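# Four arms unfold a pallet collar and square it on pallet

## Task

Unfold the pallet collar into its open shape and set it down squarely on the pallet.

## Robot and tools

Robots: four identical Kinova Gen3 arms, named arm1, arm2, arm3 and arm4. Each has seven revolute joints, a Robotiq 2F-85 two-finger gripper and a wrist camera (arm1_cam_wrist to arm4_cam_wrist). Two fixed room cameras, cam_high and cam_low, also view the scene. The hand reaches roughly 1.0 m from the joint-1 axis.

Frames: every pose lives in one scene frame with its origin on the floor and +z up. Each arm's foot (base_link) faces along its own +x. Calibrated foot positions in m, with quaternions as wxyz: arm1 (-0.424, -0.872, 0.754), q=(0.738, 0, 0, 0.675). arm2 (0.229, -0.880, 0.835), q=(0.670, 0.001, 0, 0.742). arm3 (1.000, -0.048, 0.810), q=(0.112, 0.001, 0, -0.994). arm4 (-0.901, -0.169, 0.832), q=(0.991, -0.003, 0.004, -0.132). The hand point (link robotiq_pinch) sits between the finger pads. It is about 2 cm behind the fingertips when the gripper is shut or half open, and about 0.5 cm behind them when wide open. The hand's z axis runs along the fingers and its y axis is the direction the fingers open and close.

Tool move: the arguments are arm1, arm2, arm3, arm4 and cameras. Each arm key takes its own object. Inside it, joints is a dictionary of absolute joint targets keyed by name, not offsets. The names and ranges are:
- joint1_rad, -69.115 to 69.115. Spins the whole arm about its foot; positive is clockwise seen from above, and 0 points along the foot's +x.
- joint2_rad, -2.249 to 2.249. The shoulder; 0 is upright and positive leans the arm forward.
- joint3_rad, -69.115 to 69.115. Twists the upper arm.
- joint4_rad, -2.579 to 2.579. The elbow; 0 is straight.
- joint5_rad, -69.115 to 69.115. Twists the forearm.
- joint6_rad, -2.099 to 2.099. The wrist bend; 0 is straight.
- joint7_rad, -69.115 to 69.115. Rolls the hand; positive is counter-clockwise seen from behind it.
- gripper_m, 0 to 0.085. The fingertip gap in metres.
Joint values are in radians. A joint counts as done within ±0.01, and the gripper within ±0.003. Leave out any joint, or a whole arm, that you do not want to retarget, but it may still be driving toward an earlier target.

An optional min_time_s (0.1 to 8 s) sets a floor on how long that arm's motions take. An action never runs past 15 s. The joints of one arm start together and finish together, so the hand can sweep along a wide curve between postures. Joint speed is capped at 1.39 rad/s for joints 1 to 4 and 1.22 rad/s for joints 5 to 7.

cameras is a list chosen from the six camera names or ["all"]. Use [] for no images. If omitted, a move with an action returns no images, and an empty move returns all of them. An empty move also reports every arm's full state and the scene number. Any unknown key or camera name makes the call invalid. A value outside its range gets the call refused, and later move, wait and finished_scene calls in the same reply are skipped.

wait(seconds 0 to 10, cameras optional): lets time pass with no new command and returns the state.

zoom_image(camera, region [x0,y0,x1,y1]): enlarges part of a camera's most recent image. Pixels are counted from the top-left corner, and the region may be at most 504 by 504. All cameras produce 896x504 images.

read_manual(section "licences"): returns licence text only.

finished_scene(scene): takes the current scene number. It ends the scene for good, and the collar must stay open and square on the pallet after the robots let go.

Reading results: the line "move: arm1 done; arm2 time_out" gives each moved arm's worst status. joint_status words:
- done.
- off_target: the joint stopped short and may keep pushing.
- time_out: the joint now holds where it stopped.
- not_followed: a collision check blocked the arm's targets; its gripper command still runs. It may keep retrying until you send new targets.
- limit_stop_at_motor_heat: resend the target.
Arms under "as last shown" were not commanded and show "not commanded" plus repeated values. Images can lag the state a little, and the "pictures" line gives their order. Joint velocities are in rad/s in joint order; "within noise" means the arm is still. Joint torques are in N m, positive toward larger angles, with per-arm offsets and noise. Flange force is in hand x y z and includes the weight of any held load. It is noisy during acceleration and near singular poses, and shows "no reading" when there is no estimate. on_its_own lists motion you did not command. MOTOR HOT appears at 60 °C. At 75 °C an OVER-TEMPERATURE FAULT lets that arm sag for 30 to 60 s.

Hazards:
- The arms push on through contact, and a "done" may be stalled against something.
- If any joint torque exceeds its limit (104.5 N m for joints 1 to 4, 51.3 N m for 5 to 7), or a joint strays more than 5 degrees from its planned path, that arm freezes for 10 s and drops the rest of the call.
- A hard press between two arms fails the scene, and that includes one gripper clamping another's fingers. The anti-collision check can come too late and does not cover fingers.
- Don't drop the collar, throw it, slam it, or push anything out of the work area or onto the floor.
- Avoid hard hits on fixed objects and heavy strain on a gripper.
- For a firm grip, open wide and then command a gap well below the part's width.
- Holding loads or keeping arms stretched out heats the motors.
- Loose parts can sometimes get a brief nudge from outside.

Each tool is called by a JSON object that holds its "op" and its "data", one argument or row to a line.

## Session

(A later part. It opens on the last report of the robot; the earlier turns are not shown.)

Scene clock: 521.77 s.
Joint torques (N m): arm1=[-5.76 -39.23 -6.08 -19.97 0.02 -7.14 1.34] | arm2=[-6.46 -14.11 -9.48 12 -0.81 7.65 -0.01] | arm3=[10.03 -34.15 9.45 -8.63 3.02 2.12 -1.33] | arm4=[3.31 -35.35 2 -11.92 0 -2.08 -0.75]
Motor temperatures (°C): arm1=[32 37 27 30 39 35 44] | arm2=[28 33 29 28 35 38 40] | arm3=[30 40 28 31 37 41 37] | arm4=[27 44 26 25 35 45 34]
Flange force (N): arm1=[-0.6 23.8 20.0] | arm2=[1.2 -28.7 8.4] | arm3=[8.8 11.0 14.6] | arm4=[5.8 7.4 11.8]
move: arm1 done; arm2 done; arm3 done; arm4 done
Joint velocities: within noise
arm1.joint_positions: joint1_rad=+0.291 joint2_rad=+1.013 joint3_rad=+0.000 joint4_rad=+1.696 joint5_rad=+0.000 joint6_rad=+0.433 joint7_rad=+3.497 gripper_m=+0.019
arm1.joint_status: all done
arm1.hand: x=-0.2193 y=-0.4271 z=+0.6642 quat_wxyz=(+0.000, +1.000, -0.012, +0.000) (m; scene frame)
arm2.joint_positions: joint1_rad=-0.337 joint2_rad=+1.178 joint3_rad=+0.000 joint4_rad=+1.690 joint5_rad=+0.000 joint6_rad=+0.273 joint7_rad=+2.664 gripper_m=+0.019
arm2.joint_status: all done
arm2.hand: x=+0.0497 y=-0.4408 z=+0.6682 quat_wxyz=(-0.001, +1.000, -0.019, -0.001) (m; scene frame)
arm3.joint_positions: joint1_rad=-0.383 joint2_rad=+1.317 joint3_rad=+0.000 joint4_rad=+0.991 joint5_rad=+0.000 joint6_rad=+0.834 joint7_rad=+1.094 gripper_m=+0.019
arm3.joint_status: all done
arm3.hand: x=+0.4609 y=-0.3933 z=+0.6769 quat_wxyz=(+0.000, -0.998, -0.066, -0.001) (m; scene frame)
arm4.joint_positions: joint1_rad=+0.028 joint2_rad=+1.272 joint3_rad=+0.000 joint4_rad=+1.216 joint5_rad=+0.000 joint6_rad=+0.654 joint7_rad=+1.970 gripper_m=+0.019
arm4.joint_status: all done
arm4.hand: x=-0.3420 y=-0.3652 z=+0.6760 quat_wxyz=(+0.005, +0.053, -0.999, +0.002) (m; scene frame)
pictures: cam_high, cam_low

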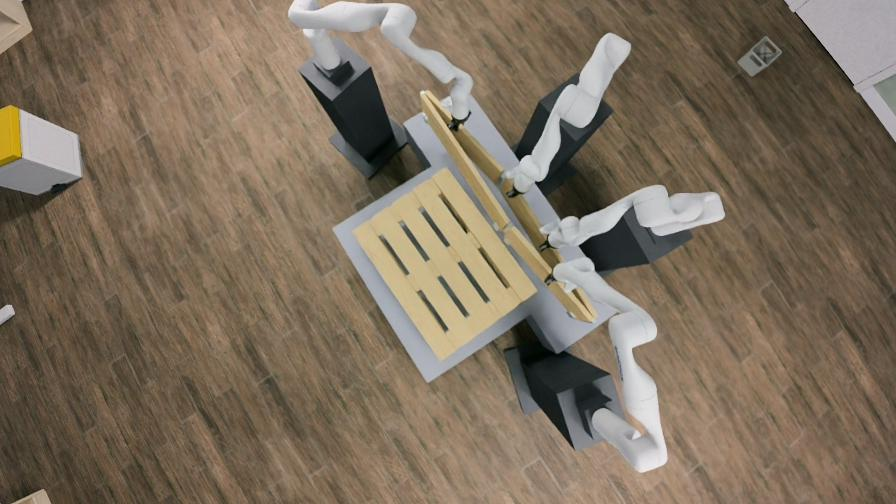

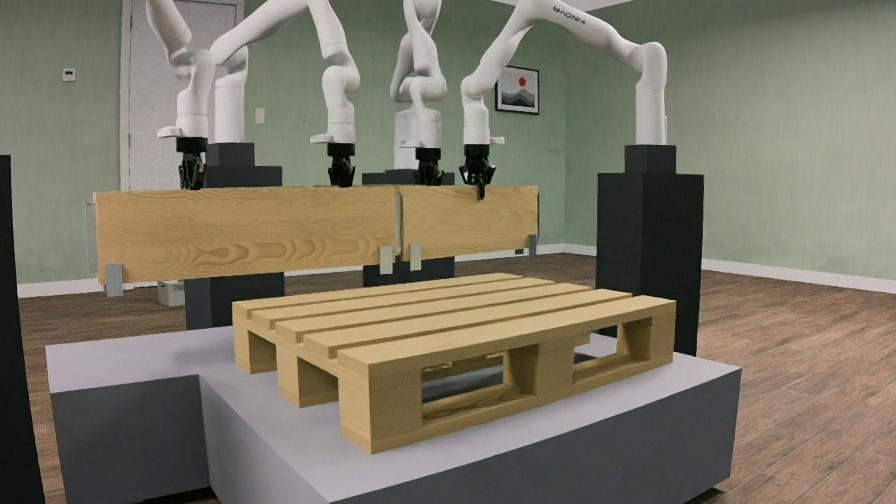

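{"op": "move", "data": {
  "arm1": {"joints":{"joint1_rad":0.3457,"joint2_rad":1.0645,"joint4_rad":1.5207,"joint6_rad":0.5564,"joint7_rad":3.5659},"min_time_s":2.5},
  "arm2": {"joints":{"joint1_rad":-0.2299,"joint2_rad":1.1898,"joint4_rad":1.6292,"joint6_rad":0.3226,"joint7_rad":2.7854},"min_time_s":2.5},
  "arm3": {"joints":{"joint1_rad":-0.2206,"joint2_rad":1.1926,"joint4_rad":1.3582,"joint6_rad":0.5908,"joint7_rad":1.5516},"min_time_s":2.5},
  "arm4": {"joints":{"joint1_rad":-0.1419,"joint2_rad":1.2570,"joint4_rad":1.2626,"joint6_rad":0.6220,"joint7_rad":2.1012},"min_time_s":2.5},
  "cameras": ["cam_high"]
}}

Scene clock: 782.47 s.
Joint torques (N m): arm1=[-4.87 -37.79 -5.06 -29.93 -0.36 -13.69 0.98] | arm2=[-5.76 -10.16 -9.35 18.59 -1.51 11.11 -0.54] | arm3=[8.19 -33.49 9.47 -5.8 2.1 1.7 -1.12] | arm4=[11.84 -33.84 10.04 -1.85 1.76 4.5 -1.36]
Motor temperatures (°C): arm1=[32 46 27 31 39 35 43] | arm2=[28 34 29 30 35 41 39] | arm3=[30 47 29 31 37 41 36] | arm4=[27 56 26 25 35 43 34]
Flange force (N): arm1=[-13.7 42.4 -2.0] | arm2=[-0.1 -40.7 9.9] | arm3=[-4.1 12.5 20.3] | arm4=[-21.3 7.6 26.1]
move: arm1 done; arm2 done; arm3 done; arm4 done
Joint velocities: within noise
arm1.joint_positions: joint1_rad=+0.346 joint2_rad=+1.064 joint3_rad=+0.000 joint4_rad=+1.521 joint5_rad=+0.000 joint6_rad=+0.556 joint7_rad=+3.566 gripper_m=+0.019
arm1.joint_status: all done
arm1.hand: x=-0.1761 y=-0.3981 z=+0.6640 quat_wxyz=(+0.000, +1.000, -0.005, +0.000) (m; scene frame)
arm2.joint_positions: joint1_rad=-0.230 joint2_rad=+1.190 joint3_rad=+0.000 joint4_rad=+1.629 joint5_rad=+0.000 joint6_rad=+0.323 joint7_rad=+2.785 gripper_m=+0.019
arm2.joint_status: all done
arm2.hand: x=+0.0923 y=-0.4084 z=+0.6682 quat_wxyz=(-0.001, +1.000, -0.012, -0.001) (m; scene frame)
arm3.joint_positions: joint1_rad=-0.221 joint2_rad=+1.193 joint3_rad=+0.000 joint4_rad=+1.358 joint5_rad=+0.000 joint6_rad=+0.591 joint7_rad=+1.552 gripper_m=+0.019
arm3.joint_status: all done
arm3.hand: x=+0.4788 y=-0.2697 z=+0.6767 quat_wxyz=(-0.001, -0.977, -0.212, -0.001) (m; scene frame)
arm4.joint_positions: joint1_rad=-0.142 joint2_rad=+1.257 joint3_rad=+0.000 joint4_rad=+1.263 joint5_rad=+0.000 joint6_rad=+0.622 joint7_rad=+2.101 gripper_m=+0.019
arm4.joint_status: all done
arm4.hand: x=-0.3269 y=-0.2665 z=+0.6755 quat_wxyz=(+0.005, +0.202, -0.979, +0.001) (m; scene frame)
pictures: cam_high

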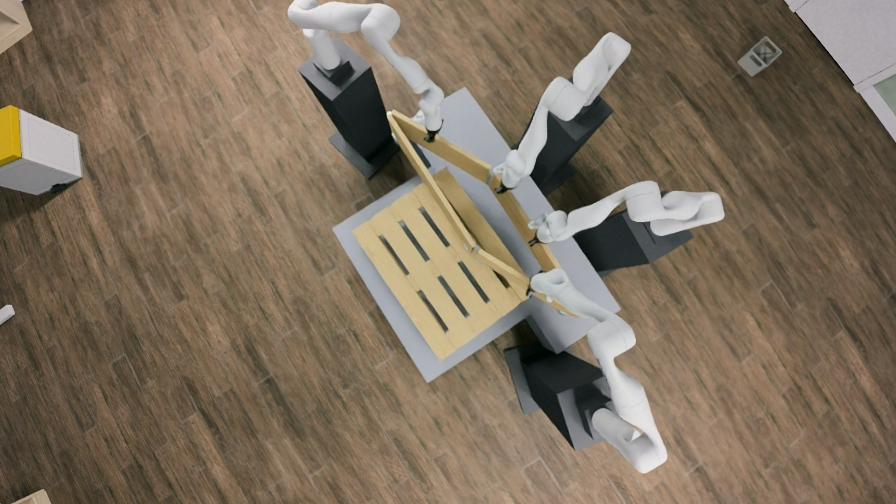

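{"op": "move", "data": {
  "arm1": {"joints":{"joint1_rad":0.3917,"joint2_rad":1.1285,"joint4_rad":1.3249,"joint6_rad":0.6882,"joint7_rad":3.6258},"min_time_s":2.3},
  "arm2": {"joints":{"joint1_rad":-0.1299,"joint2_rad":1.2079,"joint4_rad":1.5458,"joint6_rad":0.3879,"joint7_rad":2.8993},"min_time_s":2.3},
  "arm3": {"joints":{"joint1_rad":-0.0248,"joint2_rad":1.1567,"joint4_rad":1.4769,"joint6_rad":0.5080,"joint7_rad":2.0431},"min_time_s":2.3},
  "arm4": {"joints":{"joint1_rad":-0.2986,"joint2_rad":1.2413,"joint4_rad":1.3138,"joint6_rad":0.5865,"joint7_rad":2.245},"min_time_s":2.3}
}}

{"op": "move", "data": {
  "arm1": {"joints":{"joint1_rad":0.4307,"joint2_rad":1.2104,"joint4_rad":1.0963,"joint6_rad":0.8349,"joint7_rad":3.6788},"min_time_s":2.3},
  "arm2": {"joints":{"joint1_rad":-0.0384,"joint2_rad":1.2342,"joint4_rad":1.4401,"joint6_rad":0.4673,"joint7_rad":3.0048},"min_time_s":2.3},
  "arm3": {"joints":{"joint1_rad":0.1555,"joint2_rad":1.1761,"joint4_rad":1.4124,"joint6_rad":0.5531,"joint7_rad":2.519},"min_time_s":2.3},
  "arm4": {"joints":{"joint1_rad":-0.4337,"joint2_rad":1.2195,"joint4_rad":1.3875,"joint6_rad":0.5346,"joint7_rad":2.4105},"min_time_s":2.3},
  "cameras": ["cam_high","cam_low","arm1_cam_wrist"]
}}

Scene clock: 808.83 s.
Joint torques (N m): arm1=[-6.74 -40.06 -6.7 -27.27 -1.17 -11.64 1.04] | arm2=[-6.1 -7.42 -9.78 17.62 -1.87 10.7 -0.54] | arm3=[8.19 -32.72 9.21 -3.04 1.57 2.72 -1.03] | arm4=[9.1 -31.91 7.01 -0.35 0.61 5.08 -1.37]
Motor temperatures (°C): arm1=[32 45 27 33 39 36 43] | arm2=[28 33 29 30 35 42 39] | arm3=[30 46 28 31 37 41 36] | arm4=[27 54 26 25 35 43 34]
Flange force (N): arm1=[-10.6 37.2 3.6] | arm2=[4.9 -38.6 1.4] | arm3=[-13.8 7.7 24.4] | arm4=[-19.8 0.7 25.0]
move: arm1 done; arm2 done; arm3 done; arm4 done
Joint velocities: within noise
arm1.joint_positions: joint1_rad=+0.392 joint2_rad=+1.129 joint3_rad=+0.000 joint4_rad=+1.325 joint5_rad=+0.000 joint6_rad=+0.688 joint7_rad=+3.626 gripper_m=+0.019
arm1.joint_status: all done
arm1.hand: x=-0.1334 y=-0.3692 z=+0.6641 quat_wxyz=(+0.000, +1.000, +0.002, +0.000) (m; scene frame)
arm2.joint_positions: joint1_rad=-0.130 joint2_rad=+1.208 joint3_rad=+0.000 joint4_rad=+1.546 joint5_rad=+0.000 joint6_rad=+0.388 joint7_rad=+2.899 gripper_m=+0.019
arm2.joint_status: all done
arm2.hand: x=+0.1350 y=-0.3757 z=+0.6683 quat_wxyz=(-0.001, +1.000, -0.005, -0.001) (m; scene frame)
arm3.joint_positions: joint1_rad=-0.025 joint2_rad=+1.157 joint3_rad=+0.000 joint4_rad=+1.477 joint5_rad=+0.000 joint6_rad=+0.508 joint7_rad=+2.043 gripper_m=+0.019
arm3.joint_status: all done
arm3.hand: x=+0.4728 y=-0.1571 z=+0.6770 quat_wxyz=(-0.001, -0.935, -0.353, -0.001) (m; scene frame)
arm4.joint_positions: joint1_rad=-0.299 joint2_rad=+1.241 joint3_rad=+0.000 joint4_rad=+1.314 joint5_rad=+0.000 joint6_rad=+0.587 joint7_rad=+2.245 gripper_m=+0.019
arm4.joint_status: all done
arm4.hand: x=-0.3302 y=-0.1759 z=+0.6751 quat_wxyz=(+0.005, +0.346, -0.938, +0.000) (m; scene frame)
pictures: none

Scene clock: 811.50 s.
Joint torques (N m): arm1=[-8.28 -38.19 -7.48 -23.77 -1.79 -9.99 1.18] | arm2=[-6.1 -7.72 -9.3 18.13 -1.96 11.86 -0.26] | arm3=[11.27 -31.47 11.82 -0.89 2.44 4.36 -0.81] | arm4=[5.87 -29.55 3.53 2.7 -0.38 6.46 -0.97]
Motor temperatures (°C): arm1=[32 45 27 33 39 36 43] | arm2=[28 33 29 30 35 42 39] | arm3=[30 46 28 31 37 41 36] | arm4=[27 55 26 25 35 43 34]
Flange force (N): arm1=[-8.2 33.0 1.0] | arm2=[7.6 -40.0 3.1] | arm3=[-22.8 -0.1 24.4] | arm4=[-18.3 -8.3 25.8]
move: arm1 done; arm2 done; arm3 done; arm4 done
Joint velocities: within noise
arm1.joint_positions: joint1_rad=+0.431 joint2_rad=+1.210 joint3_rad=+0.000 joint4_rad=+1.096 joint5_rad=+0.000 joint6_rad=+0.835 joint7_rad=+3.679 gripper_m=+0.019
arm1.joint_status: all done
arm1.hand: x=-0.0907 y=-0.3403 z=+0.6642 quat_wxyz=(+0.000, +1.000, +0.009, +0.000) (m; scene frame)
arm2.joint_positions: joint1_rad=-0.038 joint2_rad=+1.234 joint3_rad=+0.000 joint4_rad=+1.440 joint5_rad=+0.000 joint6_rad=+0.467 joint7_rad=+3.005 gripper_m=+0.019
arm2.joint_status: all done
arm2.hand: x=+0.1777 y=-0.3430 z=+0.6682 quat_wxyz=(-0.001, +1.000, +0.002, -0.001) (m; scene frame)
arm3.joint_positions: joint1_rad=+0.155 joint2_rad=+1.176 joint3_rad=+0.000 joint4_rad=+1.412 joint5_rad=+0.000 joint6_rad=+0.553 joint7_rad=+2.519 gripper_m=+0.019
arm3.joint_status: all done
arm3.hand: x=+0.4464 y=-0.0619 z=+0.6765 quat_wxyz=(-0.001, -0.873, -0.487, -0.001) (m; scene frame)
arm4.joint_positions: joint1_rad=-0.434 joint2_rad=+1.220 joint3_rad=+0.000 joint4_rad=+1.387 joint5_rad=+0.000 joint6_rad=+0.535 joint7_rad=+2.410 gripper_m=+0.019
arm4.joint_status: all done
arm4.hand: x=-0.3512 y=-0.1015 z=+0.6749 quat_wxyz=(+0.005, +0.483, -0.876, +0.000) (m; scene frame)
pictures: arm1_cam_wrist, cam_high, cam_low

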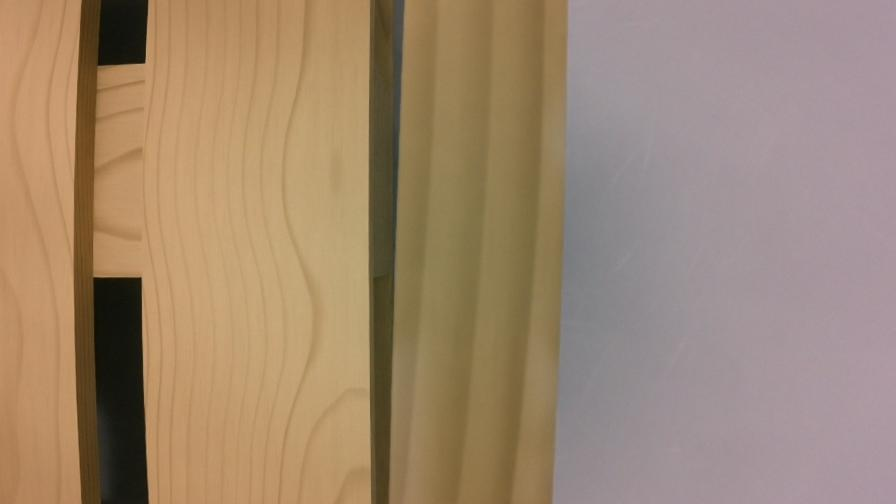

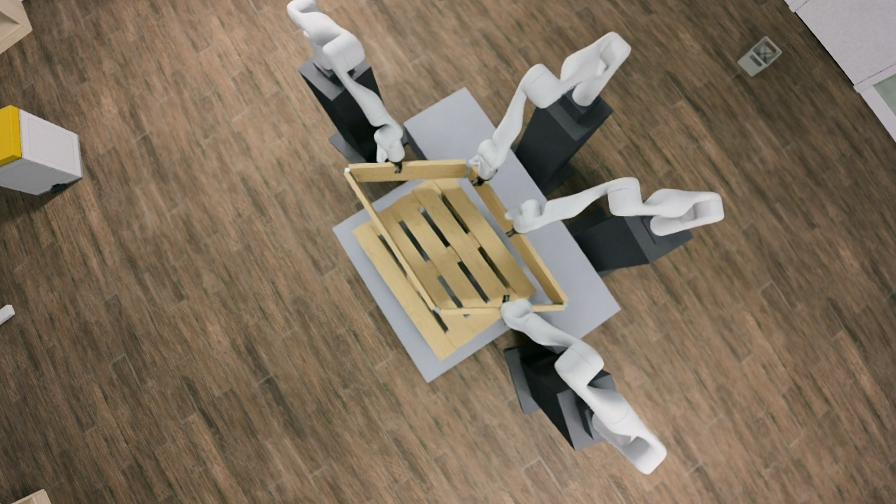

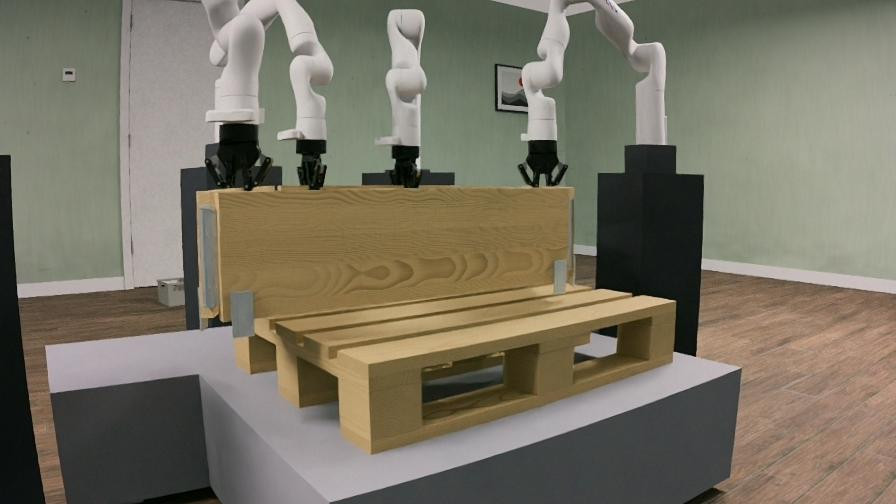

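{"op": "move", "data": {
  "arm1": {"joints":{"gripper_m":0.034}}
}}

{"op": "move", "data": {
  "arm1": {"joints":{"joint1_rad":0.3437,"joint2_rad":1.1561,"joint4_rad":1.2459,"joint6_rad":0.7396,"joint7_rad":3.5917},"min_time_s":1.2}
}}

{"op": "move", "data": {
  "arm1": {"joints":{"gripper_m":0.012}}
}}

{"op": "move", "data": {
  "arm1": {"joints":{"joint1_rad":0.3861,"joint2_rad":1.2419,"joint4_rad":1.0124,"joint6_rad":0.8873,"joint7_rad":3.6481},"min_time_s":2.3},
  "arm2": {"joints":{"joint1_rad":0.0445,"joint2_rad":1.2704,"joint4_rad":1.3104,"joint6_rad":0.5608,"joint7_rad":3.1016},"min_time_s":2.3},
  "arm3": {"joints":{"joint1_rad":0.2826,"joint2_rad":1.2389,"joint4_rad":1.2142,"joint6_rad":0.6885,"joint7_rad":2.9418},"min_time_s":2.3},
  "arm4": {"joints":{"joint1_rad":-0.5423,"joint2_rad":1.1922,"joint4_rad":1.4841,"joint6_rad":0.4653,"joint7_rad":2.6025},"min_time_s":2.3}
}}

{"op": "move", "data": {
  "arm1": {"joints":{"joint1_rad":0.4229,"joint2_rad":1.3618,"joint4_rad":0.7067,"joint6_rad":1.0731,"joint7_rad":3.6989},"min_time_s":2.3},
  "arm2": {"joints":{"joint1_rad":0.1187,"joint2_rad":1.3193,"joint4_rad":1.1520,"joint6_rad":0.6703,"joint7_rad":3.1898},"min_time_s":2.3},
  "arm3": {"joints":{"joint1_rad":0.3494,"joint2_rad":1.3436,"joint4_rad":0.9187,"joint6_rad":0.8793,"joint7_rad":3.3043},"min_time_s":2.3},
  "arm4": {"joints":{"joint1_rad":-0.6156,"joint2_rad":1.1639,"joint4_rad":1.6002,"joint6_rad":0.3775,"joint7_rad":2.8297},"min_time_s":2.3},
  "cameras": ["all"]
}}

{"op": "zoom_image", "data": {
  "camera": "cam_high",
  "region": [310, 120, 600, 390]
}}

{"op": "zoom_image", "data": {
  "camera": "cam_low",
  "region": [220, 200, 460, 400]
}}

{"op": "zoom_image", "data": {
  "camera": "cam_low",
  "region": [570, 200, 700, 330]
}}

Scene clock: 843.23 s.
Joint torques (N m): arm1=[-0.57 -27.19 -0.94 -6.86 0.32 -0.04 0.4] | arm2=[-5.76 -10.66 -8.73 10.71 -2.08 8.22 -0.62] | arm3=[14.65 -30.11 15.21 1.44 3.16 5.86 -0.86] | arm4=[-0.88 -35.44 -3.55 -3.19 -2.45 3.65 -1.24]
Motor temperatures (°C): arm1=[32 45 27 34 39 36 43] | arm2=[28 33 29 30 35 43 39] | arm3=[30 44 29 31 37 41 36] | arm4=[27 54 26 25 35 43 34]
Flange force (N): arm1=[1.3 -1.9 2.8] | arm2=[9.1 -23.8 -2.4] | arm3=[-29.6 0.3 25.4] | arm4=[-3.0 -9.5 29.2]
move: arm1 done
Joint velocities: within noise
arm1.joint_positions: joint1_rad=+0.431 joint2_rad=+1.210 joint3_rad=+0.000 joint4_rad=+1.096 joint5_rad=+0.000 joint6_rad=+0.835 joint7_rad=+3.679 gripper_m=+0.034
arm1.joint_status: all done
arm1.hand: x=-0.0908 y=-0.3402 z=+0.6642 quat_wxyz=(+0.000, +1.000, +0.009, +0.000) (m; scene frame)
arm2: as last shown
arm2.hand: x=+0.1777 y=-0.3431 z=+0.6681 quat_wxyz=(-0.001, +1.000, +0.002, -0.001) (m; scene frame)
arm3.joint_positions: joint1_rad=+0.156 joint2_rad=+1.176 joint3_rad=+0.000 joint4_rad=+1.412 joint5_rad=+0.000 joint6_rad=+0.553 joint7_rad=+2.519 gripper_m=+0.019
arm3.joint_status: not commanded
arm3.hand: x=+0.4465 y=-0.0618 z=+0.6765 quat_wxyz=(-0.001, -0.873, -0.487, -0.001) (m; scene frame)
arm4.joint_positions: joint1_rad=-0.434 joint2_rad=+1.220 joint3_rad=+0.000 joint4_rad=+1.388 joint5_rad=+0.000 joint6_rad=+0.535 joint7_rad=+2.410 gripper_m=+0.019
arm4.joint_status: not commanded
arm4.hand: x=-0.3512 y=-0.1014 z=+0.6749 quat_wxyz=(+0.005, +0.483, -0.876, +0.000) (m; scene frame)
pictures: none

Scene clock: 844.80 s.
Joint torques (N m): arm1=[-0.55 -26.29 -0.95 -6.2 0.3 -0.07 0.4] | arm2=[-5.29 -10.96 -8.41 10.52 -2.14 8.05 -0.7] | arm3=[14.45 -30.26 14.96 1.29 3.17 5.75 -0.86] | arm4=[-0.87 -35.27 -3.52 -3.11 -2.43 3.63 -1.28]
Motor temperatures (°C): arm1=[32 45 27 34 39 36 43] | arm2=[28 32 29 30 35 43 39] | arm3=[30 44 29 31 37 41 36] | arm4=[27 54 26 25 35 43 34]
Flange force (N): arm1=[1.2 -2.2 3.1] | arm2=[8.4 -23.8 -2.2] | arm3=[-29.3 0.2 25.4] | arm4=[-3.0 -9.7 28.9]
move: arm1 done
Joint velocities: within noise
arm1.joint_positions: joint1_rad=+0.344 joint2_rad=+1.156 joint3_rad=+0.000 joint4_rad=+1.246 joint5_rad=+0.000 joint6_rad=+0.740 joint7_rad=+3.592 gripper_m=+0.034
arm1.joint_status: all done
arm1.hand: x=-0.1507 y=-0.3404 z=+0.6641 quat_wxyz=(+0.000, +1.000, +0.009, +0.000) (m; scene frame)
arm2, arm3, arm4: as last shown
arm2.hand: x=+0.1777 y=-0.3430 z=+0.6682 quat_wxyz=(-0.001, +1.000, +0.002, -0.001) (m; scene frame)
arm4.joint_positions: joint1_rad=-0.434 joint2_rad=+1.220 joint3_rad=+0.000 joint4_rad=+1.387 joint5_rad=+0.000 joint6_rad=+0.535 joint7_rad=+2.410 gripper_m=+0.019
pictures: none

Scene clock: 845.47 s.
Joint torques (N m): arm1=[-7.66 -30.53 -6.87 -23.54 -1.09 -11.57 0.94] | arm2=[-5.49 -12.63 -8.6 17.56 -1.81 12.37 -0.12] | arm3=[12.33 -30.14 13.6 -1.11 3.1 3.84 -0.74] | arm4=[9.07 -33.25 7.68 2.17 0.86 6.96 -1.01]
Motor temperatures (°C): arm1=[32 45 27 34 39 36 43] | arm2=[28 32 29 30 35 43 39] | arm3=[30 44 29 31 37 41 36] | arm4=[27 54 26 25 35 43 34]
Flange force (N): arm1=[-7.8 37.9 -13.3] | arm2=[6.1 -41.3 13.6] | arm3=[-23.8 2.0 20.9] | arm4=[-23.0 -5.1 33.5]
move: arm1 off_target
Joint velocities: within noise
arm1.joint_positions: joint1_rad=+0.344 joint2_rad=+1.156 joint3_rad=+0.000 joint4_rad=+1.246 joint5_rad=+0.000 joint6_rad=+0.740 joint7_rad=+3.592 gripper_m=+0.019
arm1.joint_status: gripper_m off_target (ended at +0.019, target +0.012)
arm1.hand: x=-0.1506 y=-0.3405 z=+0.6641 quat_wxyz=(+0.000, +1.000, +0.009, +0.000) (m; scene frame)
arm2, arm3, arm4: as last shown
arm2.hand: x=+0.1777 y=-0.3429 z=+0.6682 quat_wxyz=(-0.001, +1.000, +0.002, -0.001) (m; scene frame)
arm4.hand: x=-0.3512 y=-0.1013 z=+0.6749 quat_wxyz=(+0.005, +0.483, -0.876, +0.000) (m; scene frame)
pictures: none

Scene clock: 848.13 s.
Joint torques (N m): arm1=[-7.64 -32 -6.46 -20.99 -1.45 -10.12 1.05] | arm2=[-3.75 -10.52 -6.46 18.9 -1.61 13.67 0.03] | arm3=[18.04 -31.87 17.51 -2.25 5.09 4.83 -0.65] | arm4=[4.63 -28.74 3.25 6.32 -0.08 8.36 -0.7]
Motor temperatures (°C): arm1=[32 44 27 34 39 36 43] | arm2=[28 33 29 30 35 43 39] | arm3=[30 44 29 31 37 41 36] | arm4=[27 54 26 25 35 43 34]
Flange force (N): arm1=[-7.4 31.7 -9.6] | arm2=[6.2 -45.0 10.9] | arm3=[-30.5 -6.4 21.5] | arm4=[-17.3 -16.3 31.4]
move: arm1 done; arm2 done; arm3 done; arm4 done
Joint velocities: within noise
arm1.joint_positions: joint1_rad=+0.386 joint2_rad=+1.242 joint3_rad=+0.000 joint4_rad=+1.012 joint5_rad=+0.000 joint6_rad=+0.887 joint7_rad=+3.648 gripper_m=+0.019
arm1.joint_status: all done
arm1.hand: x=-0.1078 y=-0.3124 z=+0.6642 quat_wxyz=(+0.000, +1.000, +0.016, +0.000) (m; scene frame)
arm2.joint_positions: joint1_rad=+0.044 joint2_rad=+1.270 joint3_rad=+0.000 joint4_rad=+1.310 joint5_rad=+0.000 joint6_rad=+0.561 joint7_rad=+3.102 gripper_m=+0.019
arm2.joint_status: all done
arm2.hand: x=+0.2206 y=-0.3103 z=+0.6682 quat_wxyz=(-0.001, +1.000, +0.009, -0.001) (m; scene frame)
arm3.joint_positions: joint1_rad=+0.283 joint2_rad=+1.239 joint3_rad=+0.000 joint4_rad=+1.214 joint5_rad=+0.000 joint6_rad=+0.688 joint7_rad=+2.942 gripper_m=+0.019
arm3.joint_status: all done
arm3.hand: x=+0.4052 y=+0.0109 z=+0.6764 quat_wxyz=(-0.001, -0.792, -0.611, +0.000) (m; scene frame)
arm4.joint_positions: joint1_rad=-0.542 joint2_rad=+1.192 joint3_rad=+0.000 joint4_rad=+1.484 joint5_rad=+0.000 joint6_rad=+0.465 joint7_rad=+2.603 gripper_m=+0.019
arm4.joint_status: all done
arm4.hand: x=-0.3842 y=-0.0484 z=+0.6752 quat_wxyz=(+0.005, +0.608, -0.794, -0.001) (m; scene frame)
pictures: none

Scene clock: 850.80 s.
Joint torques (N m): arm1=[-8.91 -30.78 -6.41 -21.59 -2.09 -12.79 1.03] | arm2=[-1.24 -13.53 -3.88 18.06 -1.28 15.21 -0.03] | arm3=[20.67 -32.59 17.19 -4.01 6.57 5.62 -0.65] | arm4=[4.28 -25.43 3.18 12.51 0.11 11.03 -0.32]
Motor temperatures (°C): arm1=[32 44 27 34 39 36 43] | arm2=[28 33 29 30 35 44 39] | arm3=[30 44 29 31 37 41 36] | arm4=[27 54 26 25 35 43 34]
Flange force (N): arm1=[-11.7 37.6 -17.5] | arm2=[6.0 -47.6 16.8] | arm3=[-28.4 -14.4 18.8] | arm4=[-15.6 -27.1 35.9]
move: arm1 done; arm2 done; arm3 done; arm4 done
Joint velocities: within noise
arm1.joint_positions: joint1_rad=+0.423 joint2_rad=+1.362 joint3_rad=+0.000 joint4_rad=+0.707 joint5_rad=+0.000 joint6_rad=+1.073 joint7_rad=+3.699 gripper_m=+0.019
arm1.joint_status: all done
arm1.hand: x=-0.0650 y=-0.2844 z=+0.6640 quat_wxyz=(+0.000, +1.000, +0.023, +0.000) (m; scene frame)
arm2.joint_positions: joint1_rad=+0.119 joint2_rad=+1.319 joint3_rad=+0.000 joint4_rad=+1.152 joint5_rad=+0.000 joint6_rad=+0.670 joint7_rad=+3.190 gripper_m=+0.019
arm2.joint_status: all done
arm2.hand: x=+0.2633 y=-0.2776 z=+0.6682 quat_wxyz=(-0.001, +1.000, +0.016, -0.001) (m; scene frame)
arm3.joint_positions: joint1_rad=+0.349 joint2_rad=+1.344 joint3_rad=+0.000 joint4_rad=+0.919 joint5_rad=+0.000 joint6_rad=+0.879 joint7_rad=+3.304 gripper_m=+0.019
arm3.joint_status: all done
arm3.hand: x=+0.3564 y=+0.0573 z=+0.6763 quat_wxyz=(-0.001, -0.693, -0.721, +0.000) (m; scene frame)
arm4.joint_positions: joint1_rad=-0.616 joint2_rad=+1.164 joint3_rad=+0.000 joint4_rad=+1.600 joint5_rad=+0.000 joint6_rad=+0.377 joint7_rad=+2.830 gripper_m=+0.019
arm4.joint_status: all done
arm4.hand: x=-0.4224 y=-0.0209 z=+0.6752 quat_wxyz=(+0.005, +0.720, -0.694, -0.002) (m; scene frame)
pictures: arm1_cam_wrist, arm2_cam_wrist, arm3_cam_wrist, arm4_cam_wrist, cam_high, cam_low

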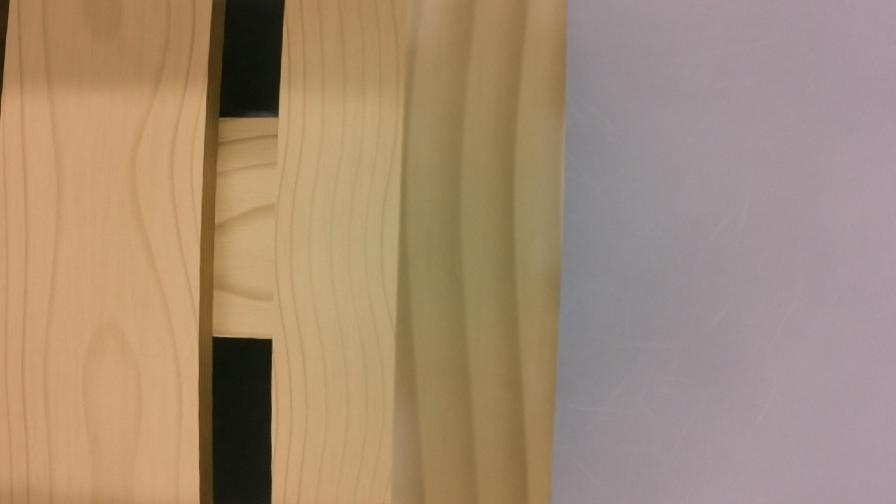

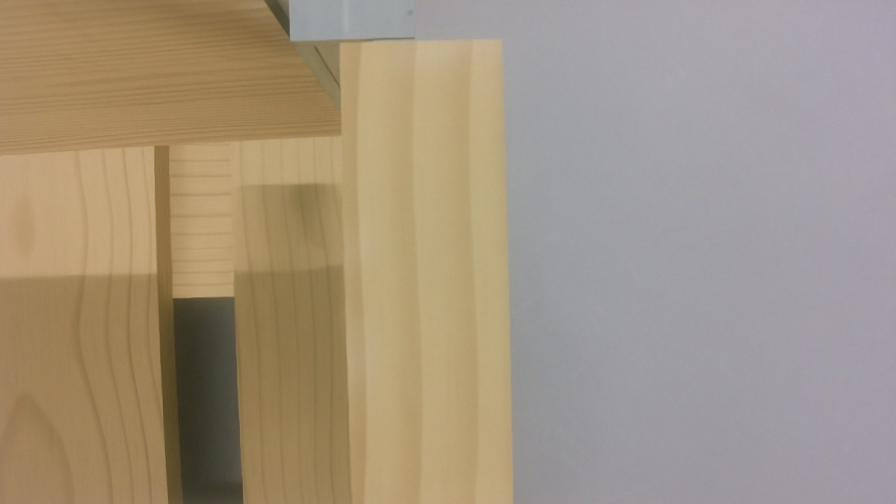

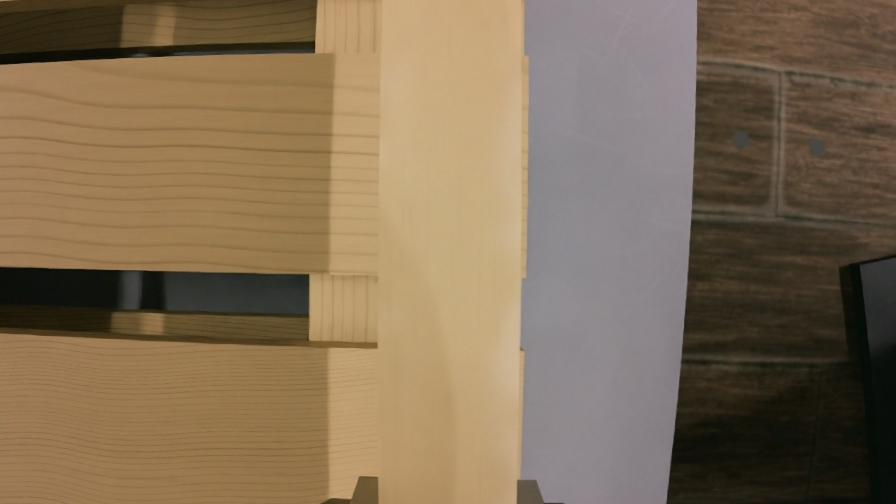

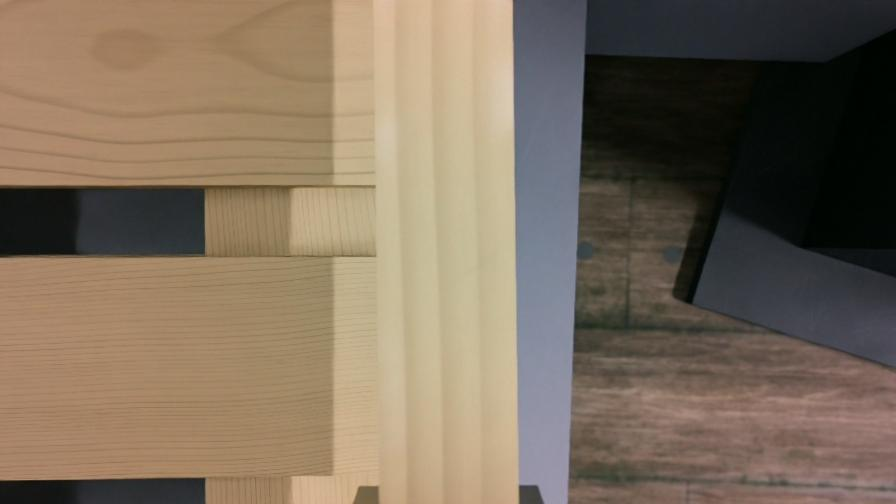

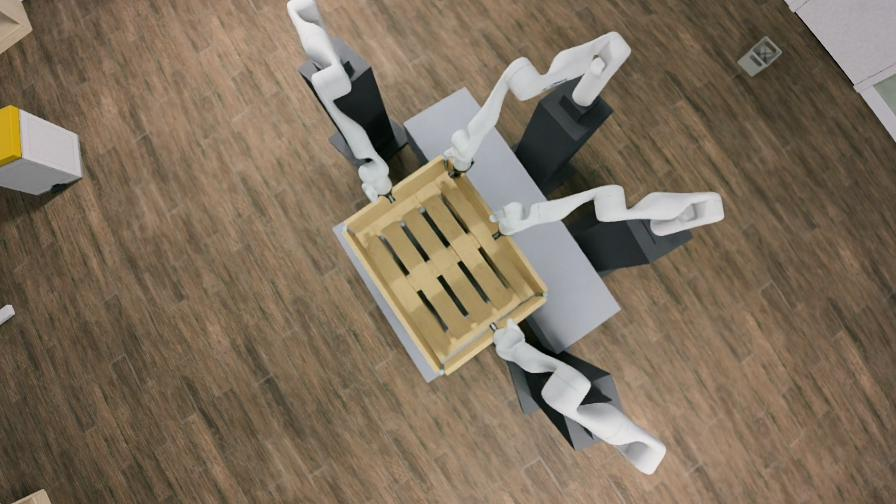

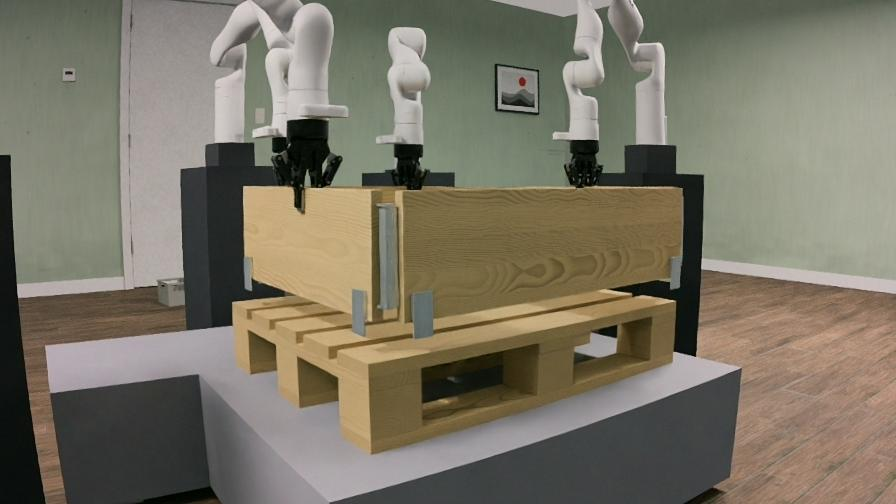

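Scaled by 1.738 from the camera's 896x504 image, which has a finer 1280x720 frame.

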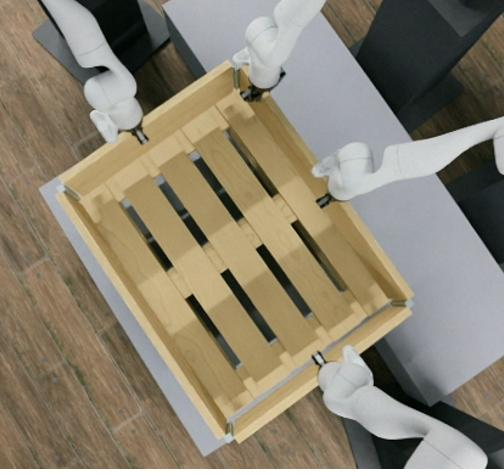

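Scaled by 2.100 from the camera's 896x504 image, which has a finer 1280x720 frame.

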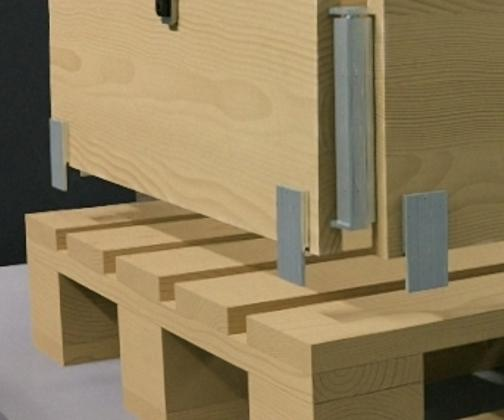

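Scaled by 3.877 from the camera's 896x504 image, which has a finer 1280x720 frame.

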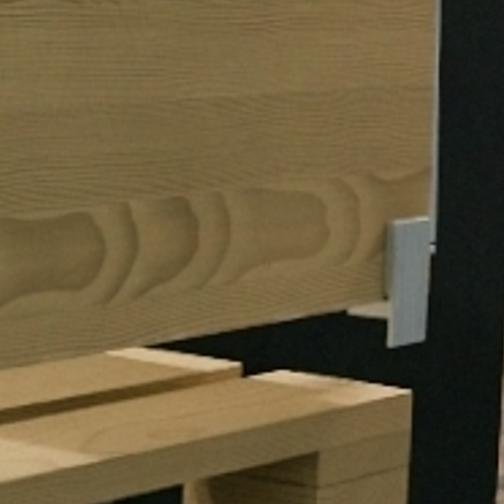

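{"op": "move", "data": {
  "arm1": {"joints":{"joint1_rad":0.4552,"joint2_rad":1.4110,"joint4_rad":0.5854,"joint6_rad":1.1452,"joint7_rad":3.7312},"min_time_s":1.8},
  "arm2": {"joints":{"joint1_rad":0.1617,"joint2_rad":1.3227,"joint4_rad":1.1417,"joint6_rad":0.6772,"joint7_rad":3.2328},"min_time_s":1.8},
  "arm3": {"joints":{"joint1_rad":0.3545,"joint2_rad":1.2894,"joint4_rad":1.0669,"joint6_rad":0.7853,"joint7_rad":3.3093},"min_time_s":1.8},
  "arm4": {"joints":{"joint1_rad":-0.5987,"joint2_rad":1.1870,"joint4_rad":1.5032,"joint6_rad":0.4514,"joint7_rad":2.8466},"min_time_s":1.8},
  "cameras": ["all"]
}}

{"op": "zoom_image", "data": {
  "camera": "cam_high",
  "region": [310, 120, 600, 390]
}}

{"op": "zoom_image", "data": {
  "camera": "cam_low",
  "region": [210, 200, 710, 460]
}}

Scene clock: 924.07 s.
Joint torques (N m): arm1=[-9.13 -30.15 -6.07 -20.16 -2.19 -12.45 1.03] | arm2=[-0.38 -12.2 -3 19.08 -1 15.84 0.07] | arm3=[20.62 -32.23 18.59 -3.01 6.27 5.59 -0.62] | arm4=[4.34 -27.23 3.26 10.87 0.2 11.05 -0.33]
Motor temperatures (°C): arm1=[32 42 27 34 39 36 43] | arm2=[28 32 29 30 35 48 40] | arm3=[31 42 30 31 38 42 36] | arm4=[27 51 26 26 35 44 34]
Flange force (N): arm1=[-11.6 35.6 -18.1] | arm2=[6.6 -48.9 15.8] | arm3=[-29.3 -15.9 20.4] | arm4=[-15.0 -27.6 36.1]
move: arm1 done; arm2 done; arm3 done; arm4 done
Joint velocities: within noise
arm1.joint_positions: joint1_rad=+0.455 joint2_rad=+1.411 joint3_rad=+0.000 joint4_rad=+0.585 joint5_rad=+0.000 joint6_rad=+1.145 joint7_rad=+3.731 gripper_m=+0.019
arm1.joint_status: all done
arm1.hand: x=-0.0390 y=-0.2844 z=+0.6640 quat_wxyz=(+0.000, +1.000, +0.023, +0.000) (m; scene frame)
arm2.joint_positions: joint1_rad=+0.162 joint2_rad=+1.323 joint3_rad=+0.000 joint4_rad=+1.142 joint5_rad=+0.000 joint6_rad=+0.677 joint7_rad=+3.233 gripper_m=+0.019
arm2.joint_status: all done
arm2.hand: x=+0.2893 y=-0.2776 z=+0.6681 quat_wxyz=(-0.001, +1.000, +0.016, -0.001) (m; scene frame)
arm3.joint_positions: joint1_rad=+0.354 joint2_rad=+1.289 joint3_rad=+0.000 joint4_rad=+1.067 joint5_rad=+0.000 joint6_rad=+0.785 joint7_rad=+3.309 gripper_m=+0.019
arm3.joint_status: all done
arm3.hand: x=+0.3823 y=+0.0574 z=+0.6765 quat_wxyz=(-0.001, -0.693, -0.721, +0.000) (m; scene frame)
arm4.joint_positions: joint1_rad=-0.599 joint2_rad=+1.187 joint3_rad=+0.000 joint4_rad=+1.503 joint5_rad=+0.000 joint6_rad=+0.451 joint7_rad=+2.847 gripper_m=+0.019
arm4.joint_status: all done
arm4.hand: x=-0.3963 y=-0.0209 z=+0.6753 quat_wxyz=(+0.005, +0.720, -0.694, -0.002) (m; scene frame)
pictures: arm1_cam_wrist, arm2_cam_wrist, arm3_cam_wrist, arm4_cam_wrist, cam_high, cam_low

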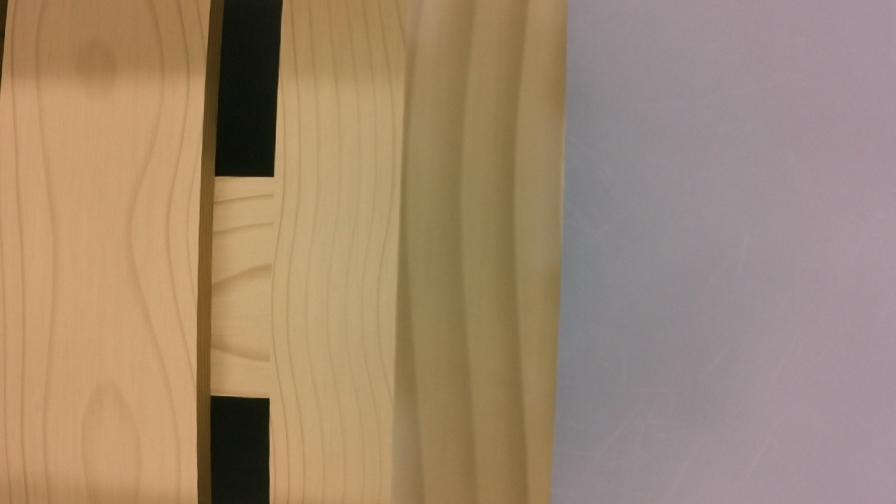

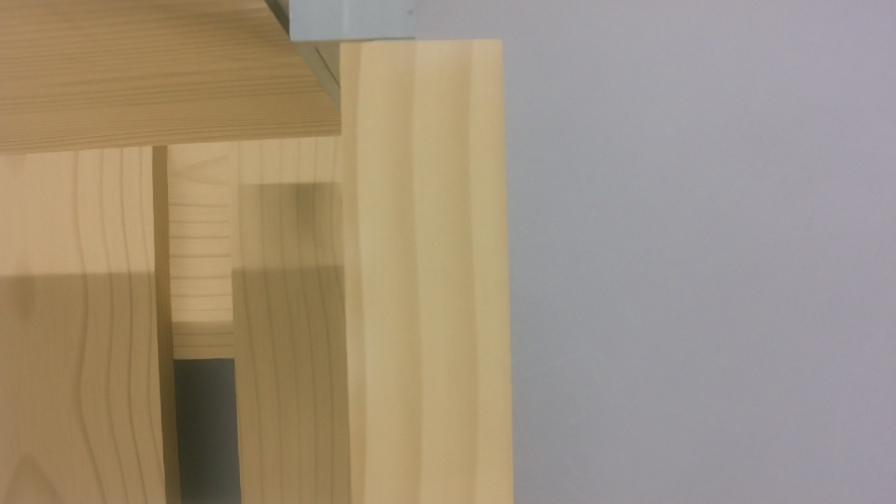

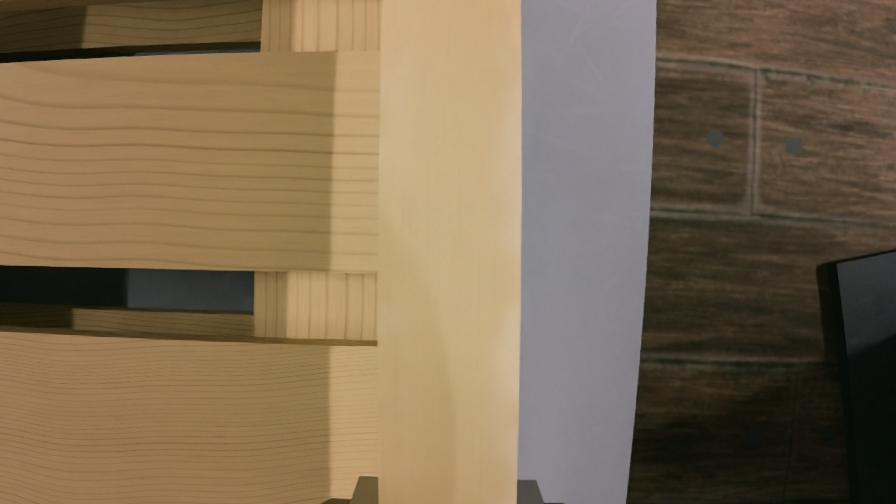

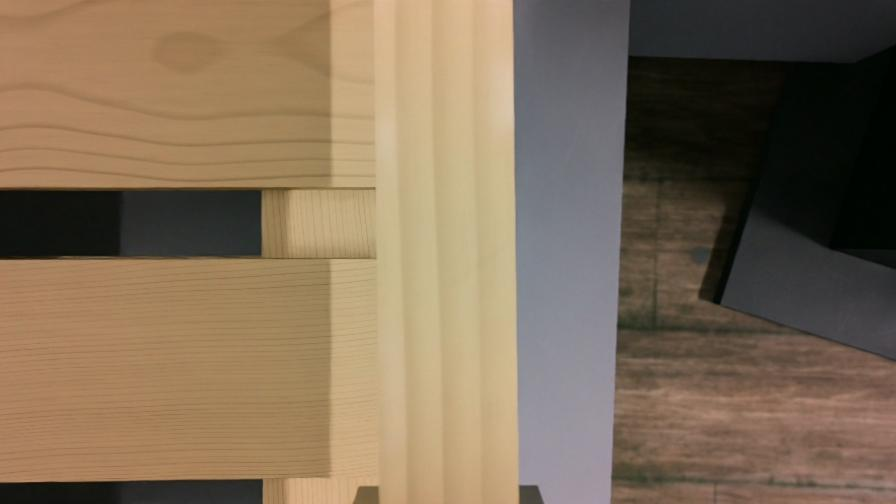

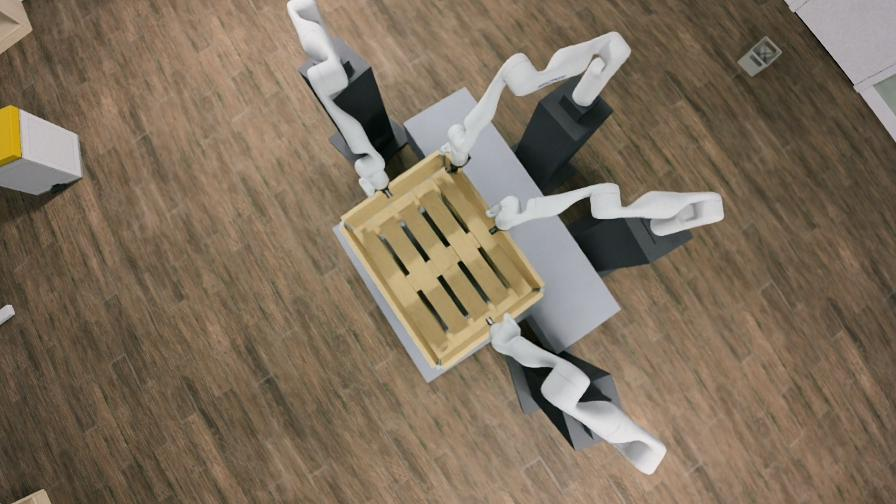

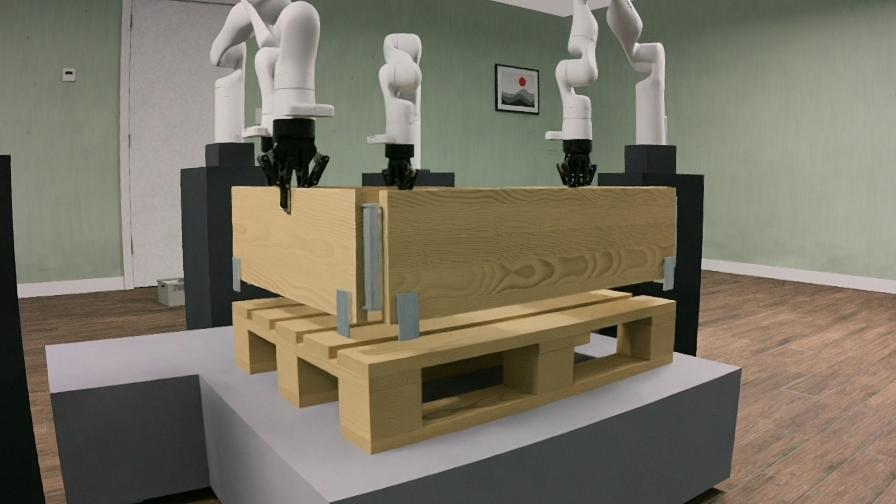

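Scaled by 1.738 from the camera's 896x504 image, which has a finer 1280x720 frame.

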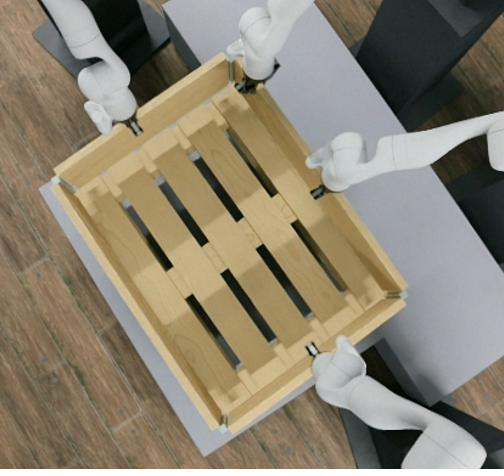

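Scaled by 1.008 from the camera's 896x504 image, which has a finer 1280x720 frame.

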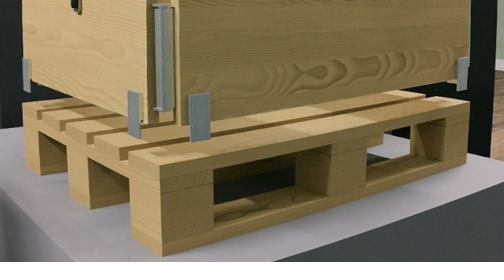

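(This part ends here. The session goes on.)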